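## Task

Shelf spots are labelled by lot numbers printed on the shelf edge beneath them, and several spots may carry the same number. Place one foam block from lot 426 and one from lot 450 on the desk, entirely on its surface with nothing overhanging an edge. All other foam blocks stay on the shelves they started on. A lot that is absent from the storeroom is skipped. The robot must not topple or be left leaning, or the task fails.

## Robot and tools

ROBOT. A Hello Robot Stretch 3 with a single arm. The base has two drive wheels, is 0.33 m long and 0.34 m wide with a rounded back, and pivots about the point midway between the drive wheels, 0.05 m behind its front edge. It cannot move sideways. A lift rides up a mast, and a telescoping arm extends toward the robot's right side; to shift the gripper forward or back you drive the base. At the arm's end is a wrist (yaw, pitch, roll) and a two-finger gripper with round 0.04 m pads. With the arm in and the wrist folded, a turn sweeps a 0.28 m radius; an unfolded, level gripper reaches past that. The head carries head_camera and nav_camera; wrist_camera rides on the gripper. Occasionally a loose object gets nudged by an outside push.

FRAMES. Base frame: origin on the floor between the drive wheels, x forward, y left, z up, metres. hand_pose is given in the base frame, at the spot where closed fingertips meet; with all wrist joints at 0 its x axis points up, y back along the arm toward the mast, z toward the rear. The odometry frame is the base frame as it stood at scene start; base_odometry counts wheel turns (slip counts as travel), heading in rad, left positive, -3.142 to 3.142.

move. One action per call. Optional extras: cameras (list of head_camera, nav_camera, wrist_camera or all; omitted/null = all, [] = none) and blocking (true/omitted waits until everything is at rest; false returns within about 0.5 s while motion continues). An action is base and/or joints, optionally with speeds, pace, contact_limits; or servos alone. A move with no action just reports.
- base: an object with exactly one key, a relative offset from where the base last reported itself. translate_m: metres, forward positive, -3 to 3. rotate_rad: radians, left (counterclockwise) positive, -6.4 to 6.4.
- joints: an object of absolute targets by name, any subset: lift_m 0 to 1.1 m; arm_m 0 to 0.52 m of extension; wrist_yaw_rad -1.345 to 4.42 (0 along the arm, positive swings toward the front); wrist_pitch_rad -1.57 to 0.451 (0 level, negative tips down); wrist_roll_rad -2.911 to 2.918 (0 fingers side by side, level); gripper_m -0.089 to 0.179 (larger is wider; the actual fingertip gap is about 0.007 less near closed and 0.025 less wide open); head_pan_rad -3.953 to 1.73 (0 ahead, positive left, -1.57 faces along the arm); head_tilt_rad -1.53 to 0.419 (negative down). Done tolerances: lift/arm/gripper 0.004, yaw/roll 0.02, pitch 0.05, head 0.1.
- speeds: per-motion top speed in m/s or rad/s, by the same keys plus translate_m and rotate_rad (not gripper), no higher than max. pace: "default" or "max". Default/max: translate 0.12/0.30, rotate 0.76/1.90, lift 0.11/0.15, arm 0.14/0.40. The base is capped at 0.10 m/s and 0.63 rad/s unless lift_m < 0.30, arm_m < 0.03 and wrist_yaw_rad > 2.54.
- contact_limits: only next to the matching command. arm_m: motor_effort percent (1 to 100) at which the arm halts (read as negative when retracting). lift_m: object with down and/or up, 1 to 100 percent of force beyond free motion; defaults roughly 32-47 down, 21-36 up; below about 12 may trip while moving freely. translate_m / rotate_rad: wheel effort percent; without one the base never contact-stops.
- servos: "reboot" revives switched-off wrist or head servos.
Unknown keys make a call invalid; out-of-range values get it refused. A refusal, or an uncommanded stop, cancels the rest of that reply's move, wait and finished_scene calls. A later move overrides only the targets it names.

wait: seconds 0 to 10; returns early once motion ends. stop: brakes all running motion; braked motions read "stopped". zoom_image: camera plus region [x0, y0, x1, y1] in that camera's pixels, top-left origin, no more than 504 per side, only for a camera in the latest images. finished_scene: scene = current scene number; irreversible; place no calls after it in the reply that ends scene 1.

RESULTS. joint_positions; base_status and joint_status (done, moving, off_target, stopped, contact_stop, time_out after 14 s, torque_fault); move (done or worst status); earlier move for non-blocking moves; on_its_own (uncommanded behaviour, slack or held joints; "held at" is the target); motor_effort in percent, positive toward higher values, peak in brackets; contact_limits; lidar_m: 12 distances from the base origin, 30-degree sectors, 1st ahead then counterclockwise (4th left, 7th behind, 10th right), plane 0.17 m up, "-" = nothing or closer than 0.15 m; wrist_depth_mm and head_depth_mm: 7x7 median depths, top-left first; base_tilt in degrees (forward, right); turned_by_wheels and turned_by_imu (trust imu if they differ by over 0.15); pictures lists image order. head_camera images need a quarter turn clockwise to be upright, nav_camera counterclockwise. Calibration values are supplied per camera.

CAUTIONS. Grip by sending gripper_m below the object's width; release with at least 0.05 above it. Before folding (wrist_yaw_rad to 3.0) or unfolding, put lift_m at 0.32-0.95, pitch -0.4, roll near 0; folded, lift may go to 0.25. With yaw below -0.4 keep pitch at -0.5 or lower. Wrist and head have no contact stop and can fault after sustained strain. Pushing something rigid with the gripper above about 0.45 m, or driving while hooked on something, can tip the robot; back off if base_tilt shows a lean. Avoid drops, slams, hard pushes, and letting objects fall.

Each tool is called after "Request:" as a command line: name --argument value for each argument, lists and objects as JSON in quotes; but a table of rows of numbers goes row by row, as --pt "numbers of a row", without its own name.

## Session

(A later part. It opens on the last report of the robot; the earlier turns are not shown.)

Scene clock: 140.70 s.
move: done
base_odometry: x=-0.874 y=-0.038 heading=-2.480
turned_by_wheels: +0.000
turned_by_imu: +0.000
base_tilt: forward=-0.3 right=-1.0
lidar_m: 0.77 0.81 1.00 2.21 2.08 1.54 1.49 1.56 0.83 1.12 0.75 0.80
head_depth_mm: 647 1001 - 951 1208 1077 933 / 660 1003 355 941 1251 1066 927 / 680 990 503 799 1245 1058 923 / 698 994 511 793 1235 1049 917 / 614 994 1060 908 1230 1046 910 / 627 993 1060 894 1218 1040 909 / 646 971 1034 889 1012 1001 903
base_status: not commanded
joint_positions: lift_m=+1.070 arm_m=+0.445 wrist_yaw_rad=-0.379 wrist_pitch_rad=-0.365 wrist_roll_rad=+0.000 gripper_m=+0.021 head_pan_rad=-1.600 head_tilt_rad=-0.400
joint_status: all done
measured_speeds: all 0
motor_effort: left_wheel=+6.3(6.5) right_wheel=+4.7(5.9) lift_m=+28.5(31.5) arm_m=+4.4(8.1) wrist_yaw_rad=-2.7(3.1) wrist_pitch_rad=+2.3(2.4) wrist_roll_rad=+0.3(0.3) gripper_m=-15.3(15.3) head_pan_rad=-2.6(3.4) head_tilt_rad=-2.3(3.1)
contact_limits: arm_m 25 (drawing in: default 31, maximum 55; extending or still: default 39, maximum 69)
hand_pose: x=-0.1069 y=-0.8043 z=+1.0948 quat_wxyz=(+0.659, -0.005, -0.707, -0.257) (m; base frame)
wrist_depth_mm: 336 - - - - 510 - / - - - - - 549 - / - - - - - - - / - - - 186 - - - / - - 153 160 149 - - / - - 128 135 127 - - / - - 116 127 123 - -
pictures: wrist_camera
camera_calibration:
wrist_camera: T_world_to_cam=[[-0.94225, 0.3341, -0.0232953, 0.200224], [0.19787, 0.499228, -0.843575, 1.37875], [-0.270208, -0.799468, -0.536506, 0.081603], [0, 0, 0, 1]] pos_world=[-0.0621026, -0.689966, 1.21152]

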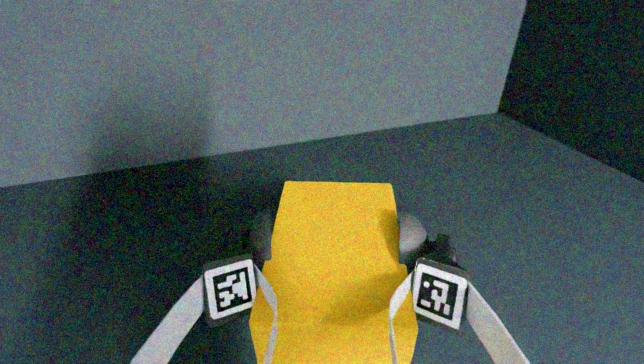

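Request:
move --joints '{"arm_m":0.05}' --cameras '[]'

Request:
move --base '{"translate_m":-0.5}' --joints '{"wrist_yaw_rad":1.57,"arm_m":0.0,"lift_m":0.8}' --pace "max" --cameras '["wrist_camera"]'

Request:
move --base '{"rotate_rad":1.6}' --pace "max" --cameras '[]'

Request:
move --base '{"translate_m":1.1}' --joints '{"head_pan_rad":-1.5,"head_tilt_rad":-0.6}' --pace "max" --cameras '["head_camera"]'

Scene clock: 165.23 s.
move: done
base_odometry: x=-0.874 y=-0.038 heading=-2.480
turned_by_wheels: +0.000
turned_by_imu: +0.000
base_tilt: forward=-0.4 right=-1.2
lidar_m: 0.77 0.81 1.00 2.22 2.08 1.54 1.49 1.56 0.83 1.12 0.75 0.80
head_depth_mm: 645 1007 - - - - 1235 / 661 996 1058 - - - 1268 / 677 998 1056 - - - 1228 / 697 997 1057 - - - 1223 / 614 993 1064 909 1234 1048 909 / 626 986 1061 897 1225 1035 905 / 646 974 1036 886 1017 1000 901
base_status: not commanded
joint_positions: lift_m=+1.070 arm_m=+0.050 wrist_yaw_rad=-0.379 wrist_pitch_rad=-0.365 wrist_roll_rad=+0.000 gripper_m=+0.021 head_pan_rad=-1.600 head_tilt_rad=-0.400
joint_status: all done
measured_speeds: all 0
motor_effort: left_wheel=+6.0(6.6) right_wheel=+4.9(6.0) lift_m=+26.5(28.7) arm_m=-11.9(14.6) wrist_yaw_rad=-1.9(3.0) wrist_pitch_rad=+2.3(2.4) wrist_roll_rad=+0.0(0.4) gripper_m=-14.6(15.1) head_pan_rad=-2.2(3.4) head_tilt_rad=-2.1(2.9)
hand_pose: x=-0.1069 y=-0.4093 z=+1.0947 quat_wxyz=(+0.659, -0.005, -0.707, -0.257) (m; base frame)
wrist_depth_mm: - - - - - - - / - - - - - - - / - - - - - - - / - - 430 187 - - - / - - 153 160 149 - - / - - 128 136 127 805 - / - - 116 127 124 - -
pictures: none
No camera images: "cameras" was empty.

Scene clock: 171.20 s.
move: done
base_odometry: x=-0.480 y=+0.269 heading=-2.479
turned_by_wheels: +0.000
turned_by_imu: +0.000
base_tilt: forward=-0.4 right=-1.1
lidar_m: 1.27 1.33 1.25 3.58 1.39 1.03 1.00 1.04 1.15 0.66 1.16 1.07
head_depth_mm: 641 996 1068 961 1242 1074 929 / 657 992 1061 948 1225 1066 926 / 549 584 637 680 727 1020 920 / 542 587 624 677 735 795 865 / 606 986 1052 912 1226 1047 914 / 622 983 1052 898 1221 1044 906 / 641 981 1045 884 1210 1039 904
base_status: done
joint_positions: lift_m=+0.800 arm_m=+0.001 wrist_yaw_rad=+1.567 wrist_pitch_rad=-0.367 wrist_roll_rad=+0.000 gripper_m=+0.021 head_pan_rad=-1.600 head_tilt_rad=-0.400
joint_status: all done
measured_speeds: all 0
motor_effort: left_wheel=-2.6(10.8) right_wheel=-7.1(11.9) lift_m=+29.3(30.1) arm_m=+8.9(14.8) wrist_yaw_rad=+1.1(7.9) wrist_pitch_rad=+2.6(2.7) wrist_roll_rad=+0.2(0.4) gripper_m=-14.7(15.3) head_pan_rad=-2.5(3.2) head_tilt_rad=-1.7(2.7)
hand_pose: x=+0.2092 y=-0.1465 z=+0.8244 quat_wxyz=(+0.584, +0.582, -0.401, +0.399) (m; base frame)
wrist_depth_mm: - - - - - - - / - - - - - - - / - - - - - - - / - - - - - - - / - - 158 160 159 - - / - - 128 135 127 - - / - 961 128 127 125 971 -
pictures: wrist_camera
camera_calibration:
wrist_camera: T_world_to_cam=[[0.034456, -0.999133, -0.0233775, -0.127633], [-0.538316, 0.00115394, -0.842742, 0.840058], [0.842038, 0.041622, -0.53781, 0.439479], [0, 0, 0, 1]] pos_world=[0.0865569, -0.146783, 0.941324]

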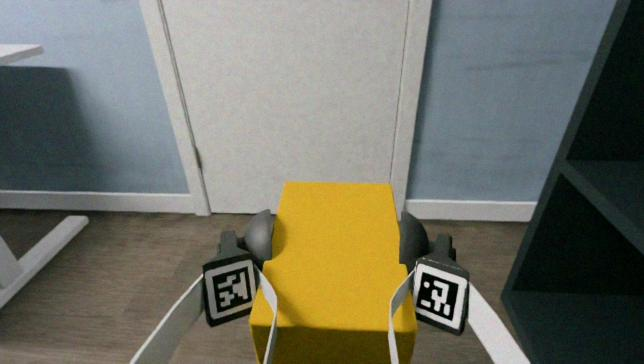

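Scene clock: 174.70 s.
move: done
base_odometry: x=-0.480 y=+0.269 heading=-0.880
turned_by_wheels: +1.600
turned_by_imu: +1.574
base_tilt: forward=-0.3 right=-1.1
lidar_m: 3.59 1.37 1.03 1.00 1.04 1.14 0.66 1.15 1.07 1.27 1.33 1.25
head_depth_mm: 1065 1131 1220 1315 1427 1548 1427 / 1061 1131 1218 1299 1399 1526 1423 / 1066 1136 1213 1297 1412 1516 1415 / 1063 1131 1208 1304 1401 1526 1400 / 1057 1132 1205 1298 1399 1521 1401 / 1060 1133 1208 1297 1396 1524 1390 / 1060 1126 1212 1289 1395 1516 1392
base_status: done
joint_positions: lift_m=+0.800 arm_m=+0.001 wrist_yaw_rad=+1.567 wrist_pitch_rad=-0.367 wrist_roll_rad=+0.000 gripper_m=+0.021 head_pan_rad=-1.600 head_tilt_rad=-0.400
joint_status: not commanded
measured_speeds: all 0
motor_effort: left_wheel=-8.7(12.9) right_wheel=+7.8(12.9) lift_m=+27.6(29.7) arm_m=+9.0(13.2) wrist_yaw_rad=+1.4(3.1) wrist_pitch_rad=+2.6(2.7) wrist_roll_rad=+0.0(0.3) gripper_m=-14.6(15.3) head_pan_rad=-2.3(2.9) head_tilt_rad=-1.6(2.1)
hand_pose: x=+0.2092 y=-0.1465 z=+0.8244 quat_wxyz=(+0.584, +0.582, -0.401, +0.399) (m; base frame)
wrist_depth_mm: - - - - - - - / - - - - - - - / - - - - - - - / - - - - - - - / - - 158 160 159 - - / - - 129 135 127 - - / - 982 128 127 125 981 -
pictures: none
No camera images: "cameras" was empty.

Scene clock: 186.67 s.
move: done
base_odometry: x=+0.221 y=-0.578 heading=-0.880
turned_by_wheels: +0.000
turned_by_imu: +0.001
base_tilt: forward=-0.3 right=-1.1
lidar_m: 2.52 1.32 0.99 0.96 1.00 1.41 1.75 1.79 1.36 0.85 0.79 1.41
head_depth_mm: 1062 1162 1289 1440 1539 1374 1253 / 1071 1178 1302 1120 835 731 1258 / 1087 1194 1322 1112 830 1245 1206 / 1100 1204 1339 1100 824 1354 1241 / 1106 1212 1343 1093 814 1374 1217 / 1114 1229 1355 1078 808 1388 1218 / 1134 1241 1367 1072 808 1336 1193
base_status: done
joint_positions: lift_m=+0.800 arm_m=+0.001 wrist_yaw_rad=+1.567 wrist_pitch_rad=-0.367 wrist_roll_rad=+0.000 gripper_m=+0.021 head_pan_rad=-1.500 head_tilt_rad=-0.600
joint_status: all done
measured_speeds: all 0
motor_effort: left_wheel=-0.6(9.2) right_wheel=+10.0(13.7) lift_m=+24.0(28.6) arm_m=-12.2(13.0) wrist_yaw_rad=+2.2(3.4) wrist_pitch_rad=+2.6(2.7) wrist_roll_rad=-0.1(0.3) gripper_m=-14.7(15.2) head_pan_rad=+3.4(4.6) head_tilt_rad=+4.1(9.8)
hand_pose: x=+0.2092 y=-0.1465 z=+0.8244 quat_wxyz=(+0.584, +0.582, -0.401, +0.399) (m; base frame)
wrist_depth_mm: - - - - - - - / - - - - - - - / - - - - - - - / - - - - - - - / - - 158 160 159 - - / - - 128 135 127 - - / - 946 128 127 125 988 -
pictures: head_camera (sideways)
camera_calibration:
head_camera: T_world_to_cam=[[-0.0829975, 0.515417, -0.852911, 1.12565], [0.996526, 0.048818, -0.067472, 0.0813929], [0.00686116, -0.855548, -0.517678, 0.62923], [0, 0, 0, 1]] pos_world=[0.00799887, -0.0458161, 1.29131]

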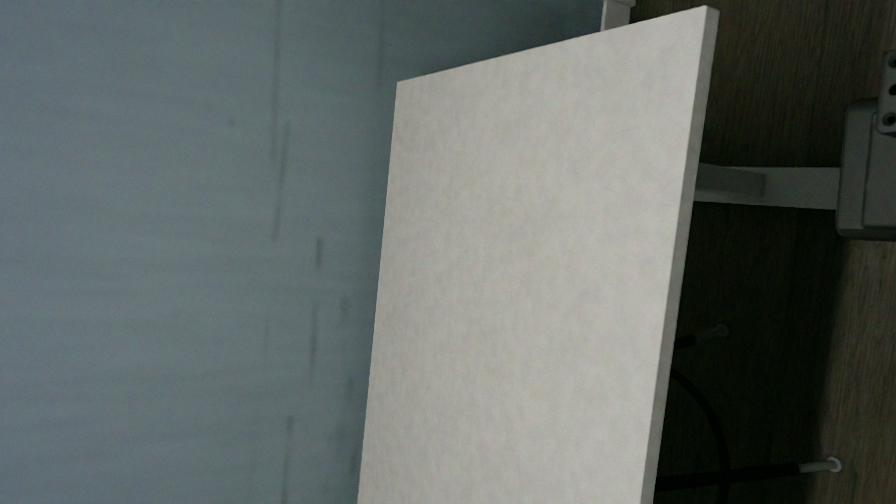

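Request:
move --joints '{"wrist_yaw_rad":0}' --cameras '[]'

Request:
move --joints '{"arm_m":0.31}' --cameras '[]'

Request:
move --joints '{"lift_m":0.715}' --speeds '{"lift_m":0.05}' --contact_limits '{"lift_m":{"down":14}}' --cameras '["wrist_camera","head_camera"]'

Scene clock: 201.60 s.
move: done
base_odometry: x=+0.221 y=-0.578 heading=-0.880
turned_by_wheels: +0.000
turned_by_imu: +0.000
base_tilt: forward=-0.2 right=-1.2
lidar_m: 2.52 1.32 0.99 0.96 1.01 1.41 1.75 1.79 1.37 0.85 0.79 1.42
head_depth_mm: 1063 1165 1289 1435 1545 1379 1251 / 1074 1170 1306 1125 838 729 1244 / 1080 1192 1320 1109 828 684 330 / 1092 1196 1331 1106 824 544 352 / 1104 1218 1343 1090 817 1382 1230 / 1119 1230 1342 1080 812 1386 1219 / 1130 1242 1355 1072 807 1336 1187
base_status: not commanded
joint_positions: lift_m=+0.800 arm_m=+0.001 wrist_yaw_rad=+0.003 wrist_pitch_rad=-0.367 wrist_roll_rad=+0.000 gripper_m=+0.021 head_pan_rad=-1.500 head_tilt_rad=-0.600
joint_status: all done
measured_speeds: all 0
motor_effort: left_wheel=-0.8(1.0) right_wheel=+10.0(10.3) lift_m=+23.1(24.5) arm_m=-12.1(12.9) wrist_yaw_rad=-3.9(7.0) wrist_pitch_rad=+2.6(2.7) wrist_roll_rad=+0.1(0.3) gripper_m=-14.4(15.1) head_pan_rad=+3.5(4.1) head_tilt_rad=+3.6(4.5)
hand_pose: x=-0.0208 y=-0.3761 z=+0.8244 quat_wxyz=(+0.696, +0.130, -0.695, -0.128) (m; base frame)
wrist_depth_mm: - - - - - - - / - - - - - - - / - - - - - - - / - - - 186 - - - / - - 153 160 149 - - / - - 128 135 127 - - / - 98 129 127 125 981 -
pictures: none
No camera images: "cameras" was empty.

Scene clock: 205.10 s.
move: done
base_odometry: x=+0.221 y=-0.578 heading=-0.880
turned_by_wheels: +0.000
turned_by_imu: +0.000
base_tilt: forward=-0.3 right=-1.2
lidar_m: 2.52 1.32 0.99 0.96 1.00 1.41 1.75 1.79 1.36 0.85 0.79 1.41
head_depth_mm: 1063 1165 1293 1436 1533 322 289 / 1078 1176 1303 1119 467 710 1235 / 1080 1185 1314 1115 495 1245 1206 / 1097 1199 1334 1099 771 1367 1231 / 1108 1213 1345 1091 815 1382 1227 / 1114 1226 1343 1087 807 1381 1212 / 1125 1244 1358 1070 805 1333 1190
base_status: not commanded
joint_positions: lift_m=+0.800 arm_m=+0.310 wrist_yaw_rad=+0.003 wrist_pitch_rad=-0.367 wrist_roll_rad=+0.000 gripper_m=+0.021 head_pan_rad=-1.500 head_tilt_rad=-0.600
joint_status: all done
measured_speeds: all 0
motor_effort: left_wheel=-0.6(1.1) right_wheel=+10.0(11.0) lift_m=+26.8(26.8) arm_m=+12.7(14.5) wrist_yaw_rad=-2.2(4.5) wrist_pitch_rad=+2.7(2.7) wrist_roll_rad=+0.0(0.3) gripper_m=-14.4(15.2) head_pan_rad=+3.3(3.9) head_tilt_rad=+2.2(4.5)
hand_pose: x=-0.0209 y=-0.6855 z=+0.8244 quat_wxyz=(+0.696, +0.130, -0.695, -0.128) (m; base frame)
wrist_depth_mm: - - - - - - - / - - - - - - - / - - - - - - - / - - - 186 - - - / - - 153 160 149 - - / - - 128 135 127 - - / - - 116 127 123 - -
pictures: none
No camera images: "cameras" was empty.

Scene clock: 207.33 s.
move: done
base_odometry: x=+0.221 y=-0.578 heading=-0.880
turned_by_wheels: +0.000
turned_by_imu: +0.000
base_tilt: forward=-0.2 right=-1.3
lidar_m: 2.52 1.32 0.99 0.96 1.00 1.41 1.75 1.79 1.36 0.84 0.79 1.41
head_depth_mm: 1064 1164 1295 1428 1535 712 358 / 1079 1178 1302 1126 554 447 1149 / 1091 1183 1316 1122 535 1242 1212 / 1096 1202 1333 1101 769 1360 1230 / 1104 1214 1344 1090 821 1393 1226 / 1117 1239 1343 1089 811 1376 1221 / 1129 1240 1365 1068 805 1345 1192
base_status: not commanded
joint_positions: lift_m=+0.715 arm_m=+0.310 wrist_yaw_rad=+0.002 wrist_pitch_rad=-0.301 wrist_roll_rad=+0.000 gripper_m=+0.021 head_pan_rad=-1.500 head_tilt_rad=-0.600
joint_status: all done
measured_speeds: all 0
on_its_own: wrist_pitch_rad is at rest, and its effort (-9.5) is outside its rest range (-8 to +12)
motor_effort: left_wheel=-0.3(1.1) right_wheel=+5.1(10.5) lift_m=+13.7(26.1) arm_m=+11.6(13.4) wrist_yaw_rad=-0.9(4.8) wrist_pitch_rad=-9.5(10.0) wrist_roll_rad=+0.2(0.3) gripper_m=-14.6(15.1) head_pan_rad=+3.5(3.9) head_tilt_rad=+2.3(3.9)
contact_limits: lift_m down 14 (down: maximum 72; up: maximum 65)
hand_pose: x=-0.0211 y=-0.6926 z=+0.7548 quat_wxyz=(+0.700, +0.107, -0.699, -0.106) (m; base frame)
wrist_depth_mm: - - - - - - - / - - - - - - - / - - - - - - - / - - - - - - - / - - 153 164 150 - - / - - 128 134 126 - - / - - - 119 120 - -
pictures: head_camera (sideways), wrist_camera
camera_calibration:
head_camera: T_world_to_cam=[[-0.0829975, 0.515417, -0.852911, 1.12565], [0.996526, 0.048818, -0.067472, 0.0813929], [0.00686116, -0.855548, -0.517678, 0.62923], [0, 0, 0, 1]] pos_world=[0.00799887, -0.0458161, 1.29131]
wrist_camera: T_world_to_cam=[[-0.998931, -0.0412469, -0.0208684, -0.0272456], [-0.00158918, 0.481825, -0.876266, 1.02761], [0.0461981, -0.875296, -0.481376, -0.0756609], [0, 0, 0, 1]] pos_world=[-0.022088, -0.562476, 0.863466]

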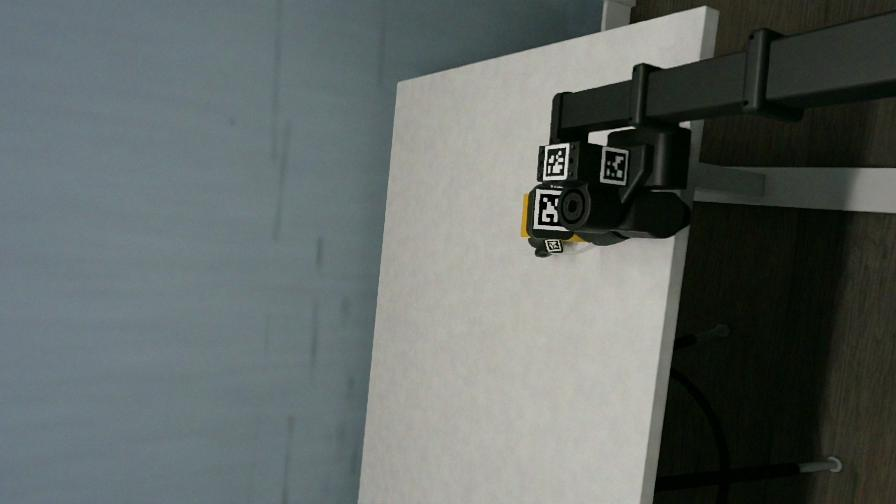

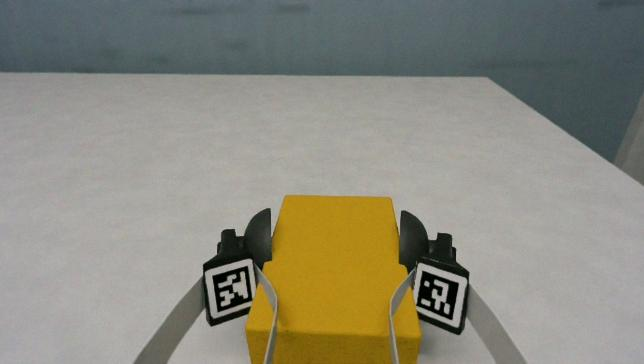

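Request:
move --joints '{"lift_m":0.723,"gripper_m":0.17}' --cameras '["wrist_camera"]'

Request:
move --joints '{"arm_m":0.0}' --cameras '["wrist_camera"]' --pace "max"

Request:
move --joints '{"wrist_yaw_rad":3.0,"wrist_pitch_rad":-0.45,"gripper_m":0.04}' --cameras '[]'

Request:
move --base '{"translate_m":1.96}' --joints '{"lift_m":0.28}' --pace "max" --cameras '[]'

Request:
move --base '{"rotate_rad":1.59}' --joints '{"head_pan_rad":0.0,"head_tilt_rad":-0.4}' --pace "max" --cameras '["nav_camera"]'

Scene clock: 221.97 s.
move: done
base_odometry: x=+0.221 y=-0.578 heading=-0.880
turned_by_wheels: +0.000
turned_by_imu: +0.000
base_tilt: forward=-0.4 right=-1.2
lidar_m: 2.52 1.31 0.99 0.96 1.00 1.41 1.75 1.79 1.36 0.85 0.79 1.41
head_depth_mm: 1064 1173 1285 1433 1539 690 350 / 1071 1179 1298 1122 544 438 1155 / 1089 1186 1319 1114 526 1249 1209 / 1097 1206 1327 1101 766 1353 1229 / 1107 1220 1339 1092 816 1382 1222 / 1114 1225 1342 1081 810 1385 1215 / 1131 1243 1368 1068 807 1344 1191
base_status: not commanded
joint_positions: lift_m=+0.723 arm_m=+0.310 wrist_yaw_rad=+0.001 wrist_pitch_rad=-0.362 wrist_roll_rad=+0.000 gripper_m=+0.170 head_pan_rad=-1.500 head_tilt_rad=-0.600
joint_status: all done
measured_speeds: all 0
motor_effort: left_wheel=-0.4(1.0) right_wheel=+5.0(6.4) lift_m=+24.1(27.4) arm_m=+7.3(9.6) wrist_yaw_rad=-1.4(3.5) wrist_pitch_rad=+1.8(9.5) wrist_roll_rad=-0.1(0.3) gripper_m=+0.8(84.4) head_pan_rad=+3.2(3.7) head_tilt_rad=+3.3(4.2)
hand_pose: x=-0.0213 y=-0.6861 z=+0.7484 quat_wxyz=(+0.696, +0.128, -0.695, -0.127) (m; base frame)
wrist_depth_mm: - - - - - - - / - - - - - - - / - - - - - - - / - - - 175 - - - / - 143 - 148 154 - - / - 124 - 125 124 - - / - - - 129 124 - 106
pictures: wrist_camera
camera_calibration:
wrist_camera: T_world_to_cam=[[-0.998963, -0.0391397, -0.0232385, -0.0241008], [-0.00128216, 0.534519, -0.845155, 1.03179], [0.0455006, -0.844249, -0.534016, -0.0124327], [0, 0, 0, 1]] pos_world=[-0.0221872, -0.562949, 0.86482]

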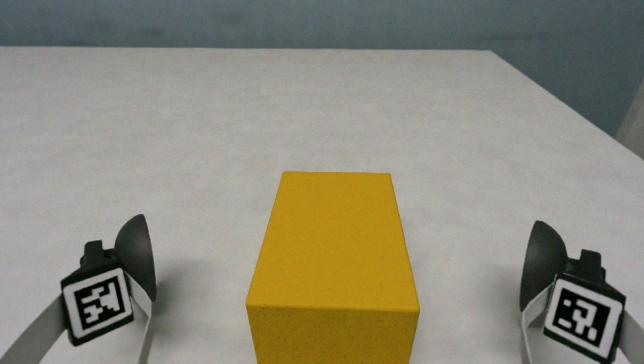

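Scene clock: 224.00 s.
move: done
base_odometry: x=+0.221 y=-0.578 heading=-0.880
turned_by_wheels: +0.000
turned_by_imu: +0.000
base_tilt: forward=-0.4 right=-1.2
lidar_m: 2.52 1.31 0.99 0.96 1.00 1.41 1.75 1.79 1.36 0.85 0.79 1.41
head_depth_mm: 1063 1167 1290 1436 1547 1370 1245 / 1077 1183 1300 1125 837 731 1213 / 1079 1185 1318 1114 802 1247 1207 / 1092 1195 1331 1103 794 1358 1200 / 1109 1208 1348 1093 819 1380 1164 / 1114 1228 1339 1079 813 1372 1220 / 1131 1240 1362 1074 808 1330 1186
base_status: not commanded
joint_positions: lift_m=+0.723 arm_m=+0.001 wrist_yaw_rad=+0.001 wrist_pitch_rad=-0.364 wrist_roll_rad=+0.000 gripper_m=+0.170 head_pan_rad=-1.500 head_tilt_rad=-0.600
joint_status: all done
measured_speeds: all 0
motor_effort: left_wheel=-0.4(1.1) right_wheel=+5.0(6.2) lift_m=+25.5(26.4) arm_m=-11.5(14.4) wrist_yaw_rad=-2.1(2.6) wrist_pitch_rad=+2.1(2.2) wrist_roll_rad=+0.1(0.3) gripper_m=+0.4(1.1) head_pan_rad=+2.7(3.7) head_tilt_rad=+2.9(3.6)
hand_pose: x=-0.0213 y=-0.3764 z=+0.7480 quat_wxyz=(+0.696, +0.129, -0.695, -0.128) (m; base frame)
wrist_depth_mm: - - - - - - - / - - - 389 - - - / - - - - - - - / - - - - - - - / - - - - - - - / 123 141 - - - - - / 116 919 937 949 912 903 106
pictures: wrist_camera
camera_calibration:
wrist_camera: T_world_to_cam=[[-0.998963, -0.039096, -0.0233123, -0.0119168], [-0.0012823, 0.536115, -0.844144, 0.865716], [0.0455007, -0.843239, -0.535609, 0.250388], [0, 0, 0, 1]] pos_world=[-0.0221872, -0.253452, 0.864622]

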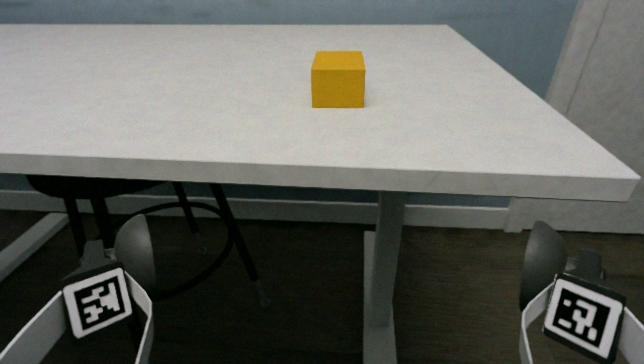

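Scene clock: 226.50 s.
move: done
base_odometry: x=+0.221 y=-0.578 heading=-0.880
turned_by_wheels: +0.000
turned_by_imu: +0.000
base_tilt: forward=-0.2 right=-1.4
lidar_m: 2.52 1.31 0.99 0.96 1.00 1.41 1.75 1.80 1.36 0.85 0.79 1.41
head_depth_mm: 1066 1166 1283 1428 1542 1369 1249 / 1075 1170 1299 1127 836 729 1241 / 1083 1196 1316 1116 803 1237 1210 / 1097 1203 1321 1102 797 1362 1229 / 1104 1225 1343 1089 818 1379 1219 / 1118 1232 1344 1082 813 1381 1223 / 1123 1240 1365 1072 804 1341 1192
base_status: not commanded
joint_positions: lift_m=+0.723 arm_m=+0.001 wrist_yaw_rad=+2.997 wrist_pitch_rad=-0.461 wrist_roll_rad=+0.000 gripper_m=+0.040 head_pan_rad=-1.500 head_tilt_rad=-0.600
joint_status: all done
measured_speeds: all 0
motor_effort: left_wheel=-0.3(1.0) right_wheel=+5.1(6.2) lift_m=+28.8(29.2) arm_m=-4.3(11.3) wrist_yaw_rad=+2.1(6.2) wrist_pitch_rad=+1.5(3.6) wrist_roll_rad=+0.0(0.3) gripper_m=+0.4(81.9) head_pan_rad=+2.9(3.5) head_tilt_rad=+2.8(3.4)
hand_pose: x=+0.0103 y=+0.0709 z=+0.7261 quat_wxyz=(+0.211, +0.698, +0.112, +0.675) (m; base frame)
wrist_depth_mm: - 139 - - - - - / - 150 - - - - - / - 166 - - - - - / - 193 220 - - - - / - - 211 - - - - / - - 126 961 129 978 978 / 883 912 277 864 844 872 866
pictures: none
No camera images: "cameras" was empty.

Scene clock: 236.33 s.
move: done
base_odometry: x=+1.469 y=-2.089 heading=-0.880
turned_by_wheels: +0.000
turned_by_imu: +0.002
base_tilt: forward=-0.2 right=-1.2
lidar_m: 0.58 0.61 0.85 2.35 1.14 1.31 3.67 1.56 1.23 1.39 0.80 0.60
head_depth_mm: 1122 1224 1356 1520 1696 1491 1245 / 1138 1233 1369 1534 1717 1488 1238 / 1140 1250 1389 1556 1727 1481 1234 / 1155 1263 1399 1579 1724 1470 1229 / 1165 1278 1419 1592 1753 1466 1224 / 1177 1292 1447 1623 1743 1455 1219 / 1161 1262 1325 1386 1443 1407 1212
base_status: done
joint_positions: lift_m=+0.280 arm_m=+0.001 wrist_yaw_rad=+2.998 wrist_pitch_rad=-0.464 wrist_roll_rad=+0.000 gripper_m=+0.040 head_pan_rad=-1.500 head_tilt_rad=-0.600
joint_status: all done
measured_speeds: all 0
motor_effort: left_wheel=-0.7(9.6) right_wheel=+8.4(16.6) lift_m=+26.5(27.6) arm_m=+11.9(12.7) wrist_yaw_rad=+2.9(3.1) wrist_pitch_rad=+2.1(2.2) wrist_roll_rad=+0.0(0.5) gripper_m=+0.2(0.8) head_pan_rad=+1.7(3.2) head_tilt_rad=+2.3(3.3)
hand_pose: x=+0.0101 y=+0.0706 z=+0.2826 quat_wxyz=(+0.212, +0.698, +0.113, +0.675) (m; base frame)
wrist_depth_mm: - 139 - - - - - / - 150 - - - 988 - / 853 166 752 819 815 794 - / 677 194 220 653 653 646 632 / 561 549 211 538 526 545 541 / 493 297 127 286 129 471 470 / 262 267 248 258 400 418 413
pictures: none
No camera images: "cameras" was empty.

Scene clock: 238.47 s.
move: done
base_odometry: x=+1.469 y=-2.089 heading=+0.709
turned_by_wheels: +1.590
turned_by_imu: +1.558
base_tilt: forward=-0.4 right=-1.3
lidar_m: 2.35 0.99 1.30 3.67 1.91 1.23 1.39 0.80 0.60 0.58 0.61 0.86
head_depth_mm: 1897 1855 1783 1742 1688 1628 1428 / 1992 2098 2209 2402 2349 1804 1431 / 1985 2111 2257 2423 2456 1775 1421 / 1990 2118 2256 2396 2411 1774 1408 / 1994 2114 2258 2423 2415 1762 1407 / 1996 2147 2259 2441 2394 1695 1399 / 1117 1137 1166 1193 1230 1272 1286
base_status: done
joint_positions: lift_m=+0.280 arm_m=+0.001 wrist_yaw_rad=+2.998 wrist_pitch_rad=-0.464 wrist_roll_rad=+0.000 gripper_m=+0.040 head_pan_rad=+0.007 head_tilt_rad=-0.395
joint_status: all done
measured_speeds: all 0
motor_effort: left_wheel=-6.0(15.2) right_wheel=+7.3(14.0) lift_m=+27.3(28.2) arm_m=+1.5(12.3) wrist_yaw_rad=+1.3(2.7) wrist_pitch_rad=+2.1(2.1) wrist_roll_rad=+0.2(0.3) gripper_m=+0.2(0.9) head_pan_rad=-3.3(4.9) head_tilt_rad=-2.1(8.7)
hand_pose: x=+0.0101 y=+0.0706 z=+0.2826 quat_wxyz=(+0.212, +0.698, +0.113, +0.675) (m; base frame)
wrist_depth_mm: - 139 - - - - - / - 150 - - - - - / 834 166 738 819 795 798 781 / 678 194 219 659 643 643 639 / 565 543 211 536 531 545 539 / 487 295 127 285 129 473 466 / 261 267 247 258 397 418 412
pictures: nav_camera (sideways)
camera_calibration:
nav_camera: T_world_to_cam=[[0.36005, 0.0196196, 0.932727, -1.17304], [0.0227221, -0.999667, 0.0122565, 0.0340803], [0.932656, 0.0167806, -0.360376, 0.416525], [0, 0, 0, 1]] pos_world=[0.0331052, 0.0500941, 1.24382]

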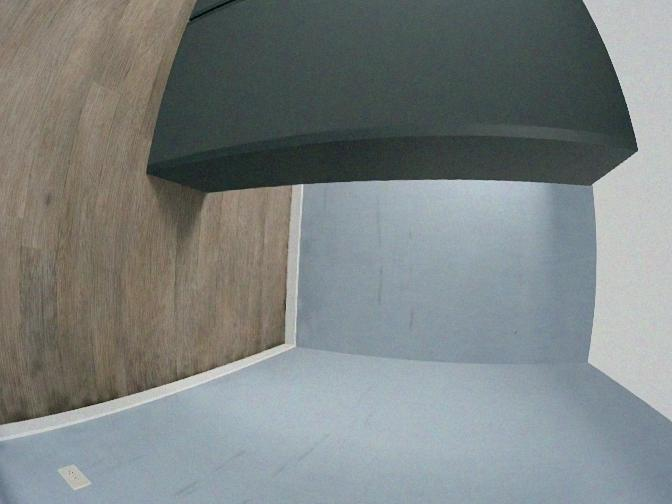

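Request:
move --base '{"translate_m":1.97}' --pace "max" --cameras '[]'

Request:
move --base '{"rotate_rad":-1.595}' --joints '{"head_pan_rad":-2.3,"head_tilt_rad":-0.35}' --pace "max" --cameras '["head_camera","nav_camera"]'

Scene clock: 255.27 s.
move: done
base_odometry: x=+2.964 y=-0.806 heading=+0.709
turned_by_wheels: +0.000
turned_by_imu: +0.001
base_tilt: forward=-0.5 right=-1.2
lidar_m: 0.40 0.42 0.59 1.81 1.45 0.71 2.25 0.89 0.67 0.65 0.55 0.41
head_depth_mm: 302 321 344 369 398 433 473 / 303 322 345 370 400 435 475 / 303 323 346 371 401 436 477 / 304 324 346 372 402 438 479 / 305 325 347 373 404 439 481 / 305 325 348 374 405 440 483 / 307 326 349 375 406 442 484
base_status: done
joint_positions: lift_m=+0.280 arm_m=+0.001 wrist_yaw_rad=+2.998 wrist_pitch_rad=-0.464 wrist_roll_rad=+0.000 gripper_m=+0.040 head_pan_rad=+0.000 head_tilt_rad=-0.401
joint_status: not commanded
measured_speeds: all 0
motor_effort: left_wheel=-1.8(13.2) right_wheel=+6.8(14.8) lift_m=+27.4(30.2) arm_m=-9.6(12.9) wrist_yaw_rad=+1.5(2.9) wrist_pitch_rad=+2.1(2.2) wrist_roll_rad=+0.3(0.5) gripper_m=+0.0(1.3) head_pan_rad=-2.8(3.7) head_tilt_rad=+3.0(4.1)
hand_pose: x=+0.0101 y=+0.0706 z=+0.2826 quat_wxyz=(+0.212, +0.698, +0.113, +0.675) (m; base frame)
wrist_depth_mm: - 139 - - - - 479 / - 150 - - - - 482 / 786 166 754 806 792 685 479 / 681 194 219 663 646 652 483 / 567 544 211 539 528 546 477 / 484 295 127 285 129 471 461 / 262 267 246 257 401 418 412
pictures: none
No camera images: "cameras" was empty.

Scene clock: 257.63 s.
move: done
base_odometry: x=+2.964 y=-0.806 heading=-0.886
turned_by_wheels: -1.595
turned_by_imu: -1.564
base_tilt: forward=-0.3 right=-1.2
lidar_m: 0.65 0.55 0.41 0.40 0.42 0.59 1.79 1.38 0.71 2.27 0.89 0.67
head_depth_mm: 1206 1228 1293 1327 1417 1530 1486 / 1328 1306 1432 1380 1497 1565 1440 / 1302 1325 1489 1066 1582 1213 1390 / 1187 1045 1343 1082 1473 1117 1345 / 1066 689 1212 892 780 1030 928 / 611 650 694 745 803 871 948 / 720 775 840 917 1010 1109 1245
base_status: done
joint_positions: lift_m=+0.280 arm_m=+0.001 wrist_yaw_rad=+2.998 wrist_pitch_rad=-0.464 wrist_roll_rad=+0.000 gripper_m=+0.040 head_pan_rad=-2.308 head_tilt_rad=-0.350
joint_status: all done
measured_speeds: translate_m=+0.000 rotate_rad=+0.000 lift_m=+0.000 arm_m=+0.000 wrist_yaw_rad=+0.000 wrist_pitch_rad=+0.000 wrist_roll_rad=+0.000 head_pan_rad=+0.024 head_tilt_rad=+0.000
motor_effort: left_wheel=+5.3(15.0) right_wheel=-7.3(14.9) lift_m=+27.7(29.9) arm_m=-11.7(12.8) wrist_yaw_rad=+1.8(2.6) wrist_pitch_rad=+2.1(2.2) wrist_roll_rad=-0.1(0.3) gripper_m=+0.6(1.2) head_pan_rad=+3.3(5.2) head_tilt_rad=+3.9(9.3)
hand_pose: x=+0.0101 y=+0.0706 z=+0.2826 quat_wxyz=(+0.212, +0.698, +0.113, +0.675) (m; base frame)
wrist_depth_mm: 393 139 405 412 421 429 437 / 431 150 435 456 463 467 476 / 477 166 469 500 513 528 527 / 513 505 217 540 546 543 595 / 550 545 210 524 537 545 541 / 488 296 126 284 129 471 468 / 261 267 247 257 399 415 418
pictures: head_camera (sideways), nav_camera (sideways)
camera_calibration:
head_camera: T_world_to_cam=[[0.162546, 0.247754, -0.95509, 1.25751], [0.712897, -0.698704, -0.0599187, 0.0733383], [-0.68217, -0.671142, -0.290195, 0.337421], [0, 0, 0, 1]] pos_world=[-0.0265083, -0.0338544, 1.30335]
nav_camera: T_world_to_cam=[[-0.201007, -0.246593, 0.948044, -1.1896], [-0.75018, 0.661108, 0.0129043, 0.0380132], [-0.629942, -0.70861, -0.317876, 0.370786], [0, 0, 0, 1]] pos_world=[0.0229727, -0.0557361, 1.24517]

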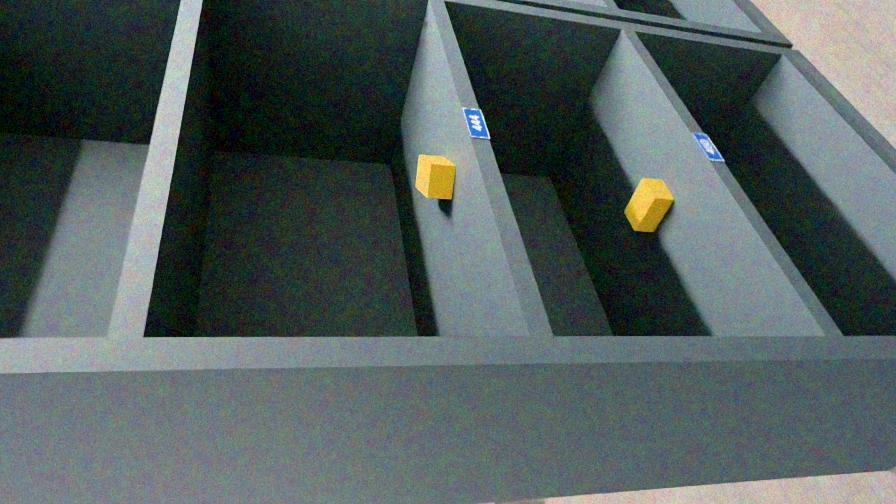

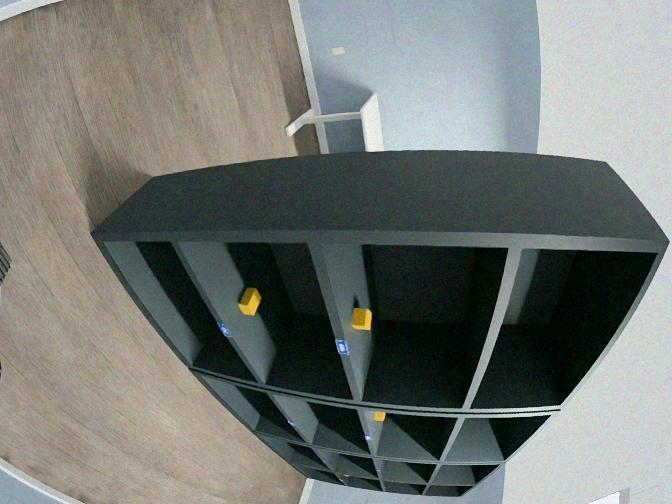

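Request:
zoom_image --camera "head_camera" --region '[660, 110, 760, 190]'

Request:
zoom_image --camera "nav_camera" --region '[240, 380, 460, 500]'

Request:
move --base '{"translate_m":-1.1}' --joints '{"head_pan_rad":-2.1,"head_tilt_rad":-0.45}' --pace "max" --cameras '["head_camera","nav_camera"]'

Scaled by 5.040 from the camera's 896x504 image, which has a finer 1280x720 frame.

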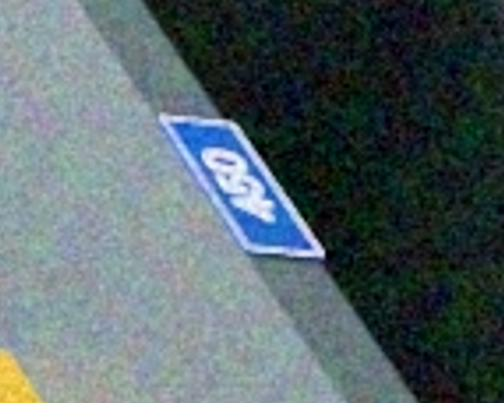

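Scaled by 2.291 from the camera's 672x504 image, which has a finer 792x594 frame.

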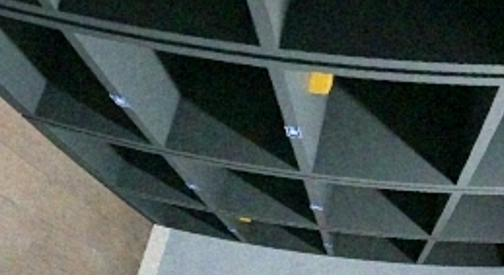

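Scene clock: 269.73 s.
move: done
base_odometry: x=+2.268 y=+0.045 heading=-0.885
turned_by_wheels: +0.000
turned_by_imu: -0.001
base_tilt: forward=-0.1 right=-1.1
lidar_m: 1.51 0.60 0.45 0.43 0.46 0.64 1.93 1.23 0.59 0.66 0.94 0.90
head_depth_mm: 786 1242 1306 1057 1360 1458 1326 / 686 1182 1278 919 1340 1092 1287 / 690 1107 1192 876 1335 1040 1277 / 612 1042 1122 806 1280 1000 1241 / 499 540 585 640 695 778 869 / 478 511 556 599 658 731 794 / 510 598 699 725 844 953 791
base_status: done
joint_positions: lift_m=+0.280 arm_m=+0.001 wrist_yaw_rad=+2.998 wrist_pitch_rad=-0.464 wrist_roll_rad=+0.000 gripper_m=+0.040 head_pan_rad=-2.100 head_tilt_rad=-0.450
joint_status: all done
measured_speeds: all 0
motor_effort: left_wheel=+1.9(14.1) right_wheel=-8.7(17.0) lift_m=+26.0(26.5) arm_m=-7.6(10.5) wrist_yaw_rad=+1.6(2.9) wrist_pitch_rad=+2.1(2.2) wrist_roll_rad=-0.1(0.3) gripper_m=+0.2(0.9) head_pan_rad=-2.8(5.6) head_tilt_rad=-3.8(6.2)
hand_pose: x=+0.0101 y=+0.0706 z=+0.2826 quat_wxyz=(+0.212, +0.698, +0.113, +0.675) (m; base frame)
wrist_depth_mm: 422 139 435 447 449 462 470 / 467 150 470 489 495 511 516 / 504 166 503 529 541 545 - / 549 189 191 - - 600 612 / 563 554 212 537 535 545 542 / 489 297 127 285 129 472 471 / 262 267 247 257 399 419 415
pictures: head_camera (sideways), nav_camera (sideways)
camera_calibration:
head_camera: T_world_to_cam=[[0.155397, 0.357394, -0.920935, 1.21295], [0.845065, -0.530888, -0.0634303, 0.0770946], [-0.511583, -0.768393, -0.38452, 0.459137], [0, 0, 0, 1]] pos_world=[-0.0187522, -0.0397737, 1.29848]
nav_camera: T_world_to_cam=[[-0.192857, -0.36352, 0.911405, -1.14182], [-0.871267, 0.490678, 0.0113462, 0.0407588], [-0.451332, -0.791889, -0.411353, 0.491354], [0, 0, 0, 1]] pos_world=[0.0370672, -0.0459749, 1.24232]

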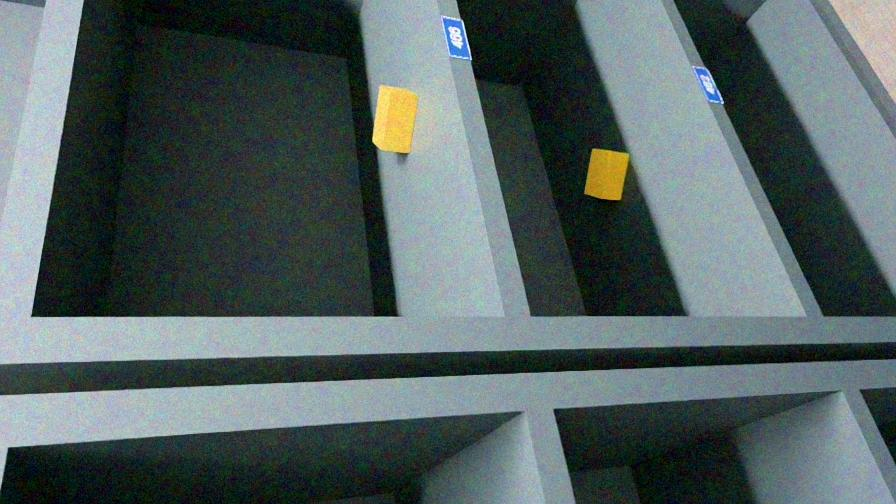

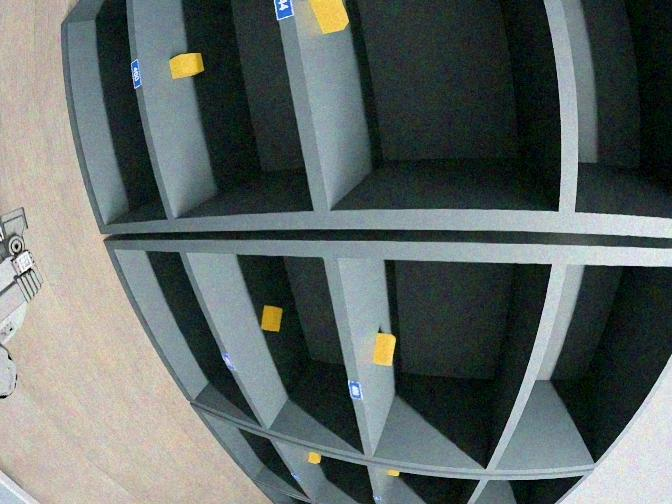

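Request:
move --base '{"translate_m":0.22}' --joints '{"head_pan_rad":-1.55,"head_tilt_rad":-0.6,"lift_m":0.55,"gripper_m":0.17,"wrist_pitch_rad":-0.4}' --pace "max" --cameras '["head_camera"]'

Request:
move --joints '{"wrist_yaw_rad":0}' --cameras '[]'

Request:
move --joints '{"arm_m":0.2,"wrist_pitch_rad":-0.32}' --cameras '["wrist_camera"]'

Scene clock: 283.40 s.
move: done
base_odometry: x=+2.407 y=-0.125 heading=-0.885
turned_by_wheels: +0.000
turned_by_imu: +0.000
base_tilt: forward=-0.3 right=-1.0
lidar_m: 1.49 0.59 0.44 0.43 0.45 0.63 1.91 1.42 0.69 1.03 0.74 1.57
head_depth_mm: 827 911 913 664 1032 911 1052 / 836 912 898 695 1098 930 1164 / 836 914 886 687 1083 922 1166 / 841 924 874 678 1083 920 1157 / 844 930 858 673 1073 913 1151 / 847 933 846 1173 1065 937 1145 / 853 943 835 1116 1059 931 1135
base_status: done
joint_positions: lift_m=+0.550 arm_m=+0.001 wrist_yaw_rad=+2.998 wrist_pitch_rad=-0.420 wrist_roll_rad=+0.000 gripper_m=+0.170 head_pan_rad=-1.549 head_tilt_rad=-0.604
joint_status: all done
measured_speeds: all 0
motor_effort: left_wheel=+4.5(12.6) right_wheel=-2.1(11.2) lift_m=+25.3(33.5) arm_m=-4.2(5.6) wrist_yaw_rad=+2.1(2.7) wrist_pitch_rad=+3.1(5.8) wrist_roll_rad=+0.1(0.3) gripper_m=+0.7(84.0) head_pan_rad=-3.0(4.8) head_tilt_rad=+2.9(7.4)
hand_pose: x=+0.0109 y=+0.0764 z=+0.5623 quat_wxyz=(+0.197, +0.700, +0.097, +0.680) (m; base frame)
wrist_depth_mm: 413 137 424 434 445 452 459 / 449 148 463 471 481 488 499 / 490 162 493 514 528 536 533 / 538 184 190 - - - - / - 147 207 - - - - / - 124 232 - - - - / 116 705 281 721 717 693 106
pictures: head_camera (sideways)
camera_calibration:
head_camera: T_world_to_cam=[[-0.0578623, 0.522723, -0.850537, 1.12242], [0.997714, 0.000482093, -0.0675785, 0.0815282], [-0.0349148, -0.852502, -0.521556, 0.634523], [0, 0, 0, 1]] pos_world=[0.00575804, -0.0458208, 1.29111]

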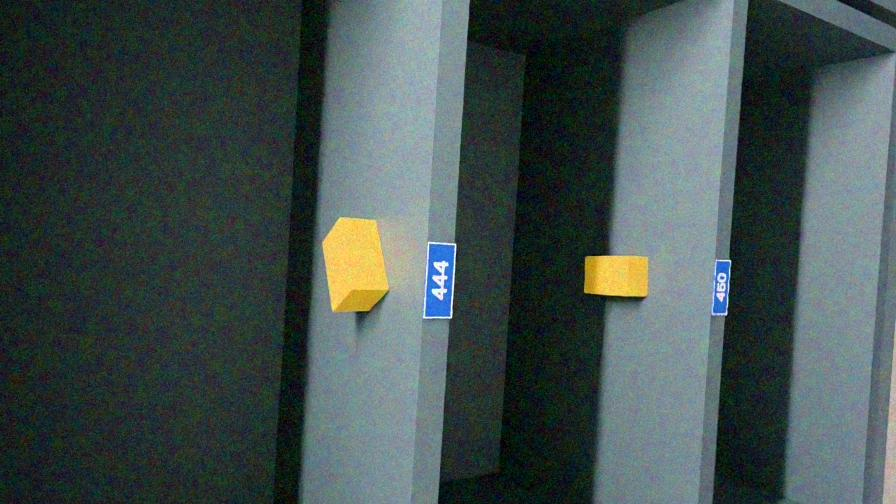

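Scene clock: 285.90 s.
move: done
base_odometry: x=+2.407 y=-0.125 heading=-0.885
turned_by_wheels: +0.000
turned_by_imu: +0.000
base_tilt: forward=-0.3 right=-1.2
lidar_m: 1.49 0.59 0.44 0.43 0.45 0.63 1.91 1.42 0.69 1.03 0.74 1.56
head_depth_mm: 830 911 924 668 1035 912 1051 / 831 915 913 699 1104 907 1166 / 835 917 897 692 1092 930 1156 / 839 921 881 684 1087 923 1154 / 844 926 873 677 1078 920 1146 / 851 935 856 1168 1077 914 1140 / 854 935 846 1117 1066 930 1135
base_status: not commanded
joint_positions: lift_m=+0.550 arm_m=+0.001 wrist_yaw_rad=+0.003 wrist_pitch_rad=-0.420 wrist_roll_rad=+0.000 gripper_m=+0.170 head_pan_rad=-1.550 head_tilt_rad=-0.600
joint_status: all done
measured_speeds: all 0
motor_effort: left_wheel=+4.4(5.1) right_wheel=-2.3(2.6) lift_m=+24.5(25.3) arm_m=-2.3(4.0) wrist_yaw_rad=-3.4(7.0) wrist_pitch_rad=+3.1(3.3) wrist_roll_rad=+0.0(0.3) gripper_m=+0.3(1.2) head_pan_rad=-3.2(3.7) head_tilt_rad=+3.9(4.5)
hand_pose: x=-0.0208 y=-0.3697 z=+0.5623 quat_wxyz=(+0.692, +0.149, -0.691, -0.147) (m; base frame)
wrist_depth_mm: - - - - - - - / - - - - - - - / - - - - - - - / - - - - - - - / - 147 - - - 140 - / 117 124 - - - - - / 116 126 - - - - 106
pictures: none
No camera images: "cameras" was empty.

Scene clock: 288.60 s.
move: done
base_odometry: x=+2.407 y=-0.125 heading=-0.885
turned_by_wheels: +0.000
turned_by_imu: +0.000
base_tilt: forward=-0.3 right=-1.3
lidar_m: 1.49 0.59 0.44 0.43 0.45 0.63 1.91 1.41 0.69 1.03 0.74 1.57
head_depth_mm: 829 905 927 669 1032 914 1048 / 834 915 912 696 1098 904 1140 / 837 915 897 694 1095 926 522 / 840 925 886 685 1089 871 550 / 843 928 874 675 1078 918 1157 / 850 931 858 1171 1068 909 1149 / 853 937 847 1121 1066 928 1142
base_status: not commanded
joint_positions: lift_m=+0.550 arm_m=+0.200 wrist_yaw_rad=+0.003 wrist_pitch_rad=-0.342 wrist_roll_rad=+0.000 gripper_m=+0.170 head_pan_rad=-1.550 head_tilt_rad=-0.600
joint_status: all done
measured_speeds: all 0
motor_effort: left_wheel=+4.2(4.8) right_wheel=-2.1(2.5) lift_m=+24.7(25.2) arm_m=+12.7(14.5) wrist_yaw_rad=-2.2(4.3) wrist_pitch_rad=+3.5(6.7) wrist_roll_rad=+0.1(0.3) gripper_m=+0.8(1.1) head_pan_rad=-3.1(3.6) head_tilt_rad=+2.9(4.1)
hand_pose: x=-0.0208 y=-0.5783 z=+0.5801 quat_wxyz=(+0.697, +0.121, -0.696, -0.120) (m; base frame)
wrist_depth_mm: - - - - - - 506 / - - - - - - 529 / - - - - - - - / 310 310 295 290 302 301 300 / 249 239 246 246 244 243 242 / 117 141 206 204 203 196 202 / - 207 - 201 197 194 106
pictures: wrist_camera
camera_calibration:
wrist_camera: T_world_to_cam=[[-0.998883, -0.0415762, -0.0224461, -0.0252135], [-0.00229994, 0.517289, -0.855808, 0.828123], [0.0471924, -0.8548, -0.516807, -0.0273709], [0, 0, 0, 1]] pos_world=[-0.021989, -0.452824, 0.694003]

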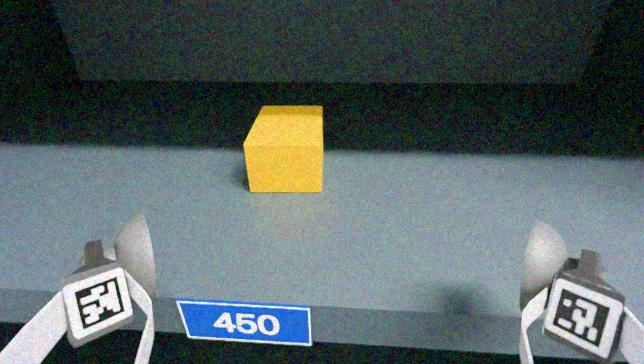

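Request:
move --base '{"translate_m":0.046}' --joints '{"lift_m":0.542,"wrist_pitch_rad":-0.35}' --cameras '[]'

Request:
move --joints '{"arm_m":0.375}' --contact_limits '{"arm_m":25}' --cameras '["wrist_camera"]'

Request:
move --joints '{"gripper_m":0.02}' --cameras '["wrist_camera"]'

Request:
move --joints '{"lift_m":0.63}' --cameras '["wrist_camera"]'

Scene clock: 306.83 s.
move: done
base_odometry: x=+2.436 y=-0.161 heading=-0.885
turned_by_wheels: +0.000
turned_by_imu: +0.000
base_tilt: forward=-0.2 right=-1.2
lidar_m: 1.48 0.59 0.44 0.43 0.45 0.63 1.89 1.42 0.72 1.03 0.72 1.52
head_depth_mm: 832 910 928 669 1088 913 1117 / 836 917 913 698 1103 907 1144 / 838 918 901 694 1096 926 527 / 839 926 885 686 1081 872 554 / 848 927 871 677 1077 911 1149 / 848 937 860 1167 1074 914 1147 / 853 941 850 1013 1028 935 1131
base_status: done
joint_positions: lift_m=+0.542 arm_m=+0.200 wrist_yaw_rad=+0.003 wrist_pitch_rad=-0.362 wrist_roll_rad=+0.000 gripper_m=+0.170 head_pan_rad=-1.550 head_tilt_rad=-0.600
joint_status: all done
measured_speeds: all 0
motor_effort: left_wheel=+7.9(12.3) right_wheel=+1.8(7.6) lift_m=+29.4(29.8) arm_m=+5.8(8.7) wrist_yaw_rad=-2.0(4.1) wrist_pitch_rad=+1.7(4.3) wrist_roll_rad=-0.1(0.3) gripper_m=+0.4(1.0) head_pan_rad=-1.8(3.2) head_tilt_rad=+2.9(3.7)
hand_pose: x=-0.0209 y=-0.5761 z=+0.5674 quat_wxyz=(+0.696, +0.129, -0.695, -0.127) (m; base frame)
wrist_depth_mm: - - - - - - - / - - - - - - - / - - - - - - - / 285 281 280 276 276 273 272 / 229 226 225 224 223 215 221 / 123 141 203 201 193 188 186 / - 627 - - - 195 106
pictures: none
No camera images: "cameras" was empty.

Scene clock: 309.37 s.
move: done
base_odometry: x=+2.436 y=-0.161 heading=-0.885
turned_by_wheels: +0.000
turned_by_imu: +0.000
base_tilt: forward=-0.4 right=-1.2
lidar_m: 1.48 0.59 0.44 0.43 0.45 0.63 1.90 1.42 0.71 1.03 0.72 1.52
head_depth_mm: 831 910 925 670 1091 909 1118 / 834 915 909 698 1099 905 1140 / 839 919 897 691 1096 666 1102 / 843 926 884 685 1089 834 1156 / 845 933 874 676 1078 916 1153 / 849 935 862 1168 1069 912 1147 / 857 938 848 1008 1034 936 1132
base_status: not commanded
joint_positions: lift_m=+0.542 arm_m=+0.375 wrist_yaw_rad=+0.003 wrist_pitch_rad=-0.362 wrist_roll_rad=+0.000 gripper_m=+0.170 head_pan_rad=-1.550 head_tilt_rad=-0.600
joint_status: all done
measured_speeds: all 0
motor_effort: left_wheel=+7.9(8.4) right_wheel=+1.6(2.4) lift_m=+28.8(29.7) arm_m=+12.2(14.4) wrist_yaw_rad=-3.8(4.5) wrist_pitch_rad=+1.8(2.0) wrist_roll_rad=-0.1(0.3) gripper_m=+0.9(1.1) head_pan_rad=-2.5(3.0) head_tilt_rad=+2.6(3.1)
contact_limits: arm_m 25 (drawing in: default 31, maximum 55; extending or still: default 39, maximum 69)
hand_pose: x=-0.0209 y=-0.7510 z=+0.5673 quat_wxyz=(+0.696, +0.129, -0.695, -0.127) (m; base frame)
wrist_depth_mm: 392 388 387 379 371 364 358 / - - - 399 393 390 386 / - - - - - - 312 / 282 279 279 290 274 272 272 / 228 225 225 156 206 213 219 / 123 141 183 135 175 181 184 / - 159 158 116 119 157 106
pictures: wrist_camera
camera_calibration:
wrist_camera: T_world_to_cam=[[-0.998893, -0.040879, -0.02328, -0.031715], [-0.00219915, 0.534902, -0.844911, 0.913611], [0.0469917, -0.843925, -0.5344, -0.163475], [0, 0, 0, 1]] pos_world=[-0.0219887, -0.627949, 0.683821]

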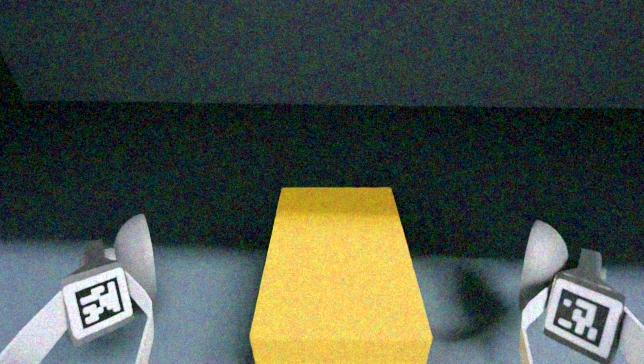

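Scene clock: 311.40 s.
move: done
base_odometry: x=+2.436 y=-0.161 heading=-0.885
turned_by_wheels: +0.000
turned_by_imu: +0.000
base_tilt: forward=-0.3 right=-1.0
lidar_m: 1.48 0.59 0.44 0.43 0.45 0.63 1.90 1.42 0.72 1.03 0.72 1.52
head_depth_mm: 831 910 928 669 1088 912 1119 / 833 915 912 698 1103 904 1141 / 836 922 903 693 1097 665 1109 / 842 925 888 685 1087 835 1155 / 842 927 871 678 1077 921 1149 / 847 931 860 1163 1073 915 1147 / 855 938 847 1011 1030 936 1121
base_status: not commanded
joint_positions: lift_m=+0.542 arm_m=+0.375 wrist_yaw_rad=+0.002 wrist_pitch_rad=-0.354 wrist_roll_rad=+0.000 gripper_m=+0.021 head_pan_rad=-1.550 head_tilt_rad=-0.600
joint_status: all done
measured_speeds: all 0
motor_effort: left_wheel=+7.6(8.5) right_wheel=+2.5(2.7) lift_m=+21.0(28.5) arm_m=+12.0(13.3) wrist_yaw_rad=-3.3(4.4) wrist_pitch_rad=+0.2(2.0) wrist_roll_rad=+0.1(0.3) gripper_m=-15.1(88.2) head_pan_rad=-1.9(2.9) head_tilt_rad=+1.8(3.2)
contact_limits: arm_m 25 (drawing in: default 31, maximum 55; extending or still: default 39, maximum 69)
hand_pose: x=-0.0211 y=-0.7520 z=+0.5693 quat_wxyz=(+0.697, +0.125, -0.696, -0.124) (m; base frame)
wrist_depth_mm: 393 392 385 381 371 365 358 / - - - 396 395 391 383 / - - - - - - 324 / 290 287 285 297 281 280 278 / 232 232 221 154 157 226 225 / 194 193 128 138 126 189 189 / 172 161 157 119 122 155 163
pictures: wrist_camera
camera_calibration:
wrist_camera: T_world_to_cam=[[-0.998926, -0.0402745, -0.0229074, -0.0316652], [-0.00178973, 0.527574, -0.849507, 0.912861], [0.0462988, -0.848554, -0.52708, -0.170834], [0, 0, 0, 1]] pos_world=[-0.022088, -0.627839, 0.684713]

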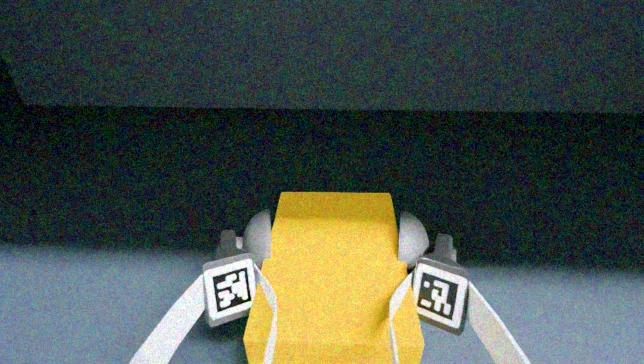

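Scene clock: 313.03 s.
move: done
base_odometry: x=+2.436 y=-0.161 heading=-0.885
turned_by_wheels: +0.000
turned_by_imu: +0.000
base_tilt: forward=-0.3 right=-1.3
lidar_m: 1.48 0.59 0.44 0.43 0.45 0.63 1.90 1.42 0.71 1.03 0.72 1.52
head_depth_mm: 831 912 921 668 1088 912 1119 / 830 914 914 697 1102 857 440 / 841 918 898 694 659 852 1140 / 839 925 889 686 884 874 1152 / 846 932 868 676 1080 920 1149 / 850 931 859 1172 1077 912 1149 / 853 940 847 1009 1031 934 1131
base_status: not commanded
joint_positions: lift_m=+0.630 arm_m=+0.375 wrist_yaw_rad=+0.002 wrist_pitch_rad=-0.364 wrist_roll_rad=+0.000 gripper_m=+0.021 head_pan_rad=-1.550 head_tilt_rad=-0.600
joint_status: all done
measured_speeds: all 0
motor_effort: left_wheel=+7.5(8.5) right_wheel=+1.4(2.6) lift_m=+29.9(31.6) arm_m=+11.5(12.9) wrist_yaw_rad=-2.3(3.1) wrist_pitch_rad=+2.2(2.3) wrist_roll_rad=+0.3(0.3) gripper_m=-14.4(15.1) head_pan_rad=-2.3(2.8) head_tilt_rad=+1.7(3.1)
contact_limits: arm_m 25 (drawing in: default 31, maximum 55; extending or still: default 39, maximum 69)
hand_pose: x=-0.0211 y=-0.7508 z=+0.6549 quat_wxyz=(+0.696, +0.129, -0.695, -0.128) (m; base frame)
wrist_depth_mm: 392 393 385 376 369 365 357 / - - - 395 392 392 384 / - - - - - - - / - - - - - - - / - - 153 159 152 - - / 302 301 128 139 127 295 293 / 260 246 128 119 121 248 253
pictures: wrist_camera
camera_calibration:
wrist_camera: T_world_to_cam=[[-0.998926, -0.0400311, -0.0233263, -0.0292052], [-0.00179439, 0.536514, -0.843889, 0.987945], [0.0462967, -0.842941, -0.53601, -0.11476], [0, 0, 0, 1]] pos_world=[-0.022088, -0.627952, 0.771522]

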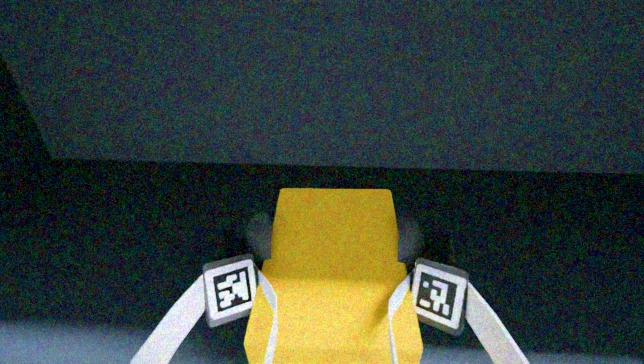

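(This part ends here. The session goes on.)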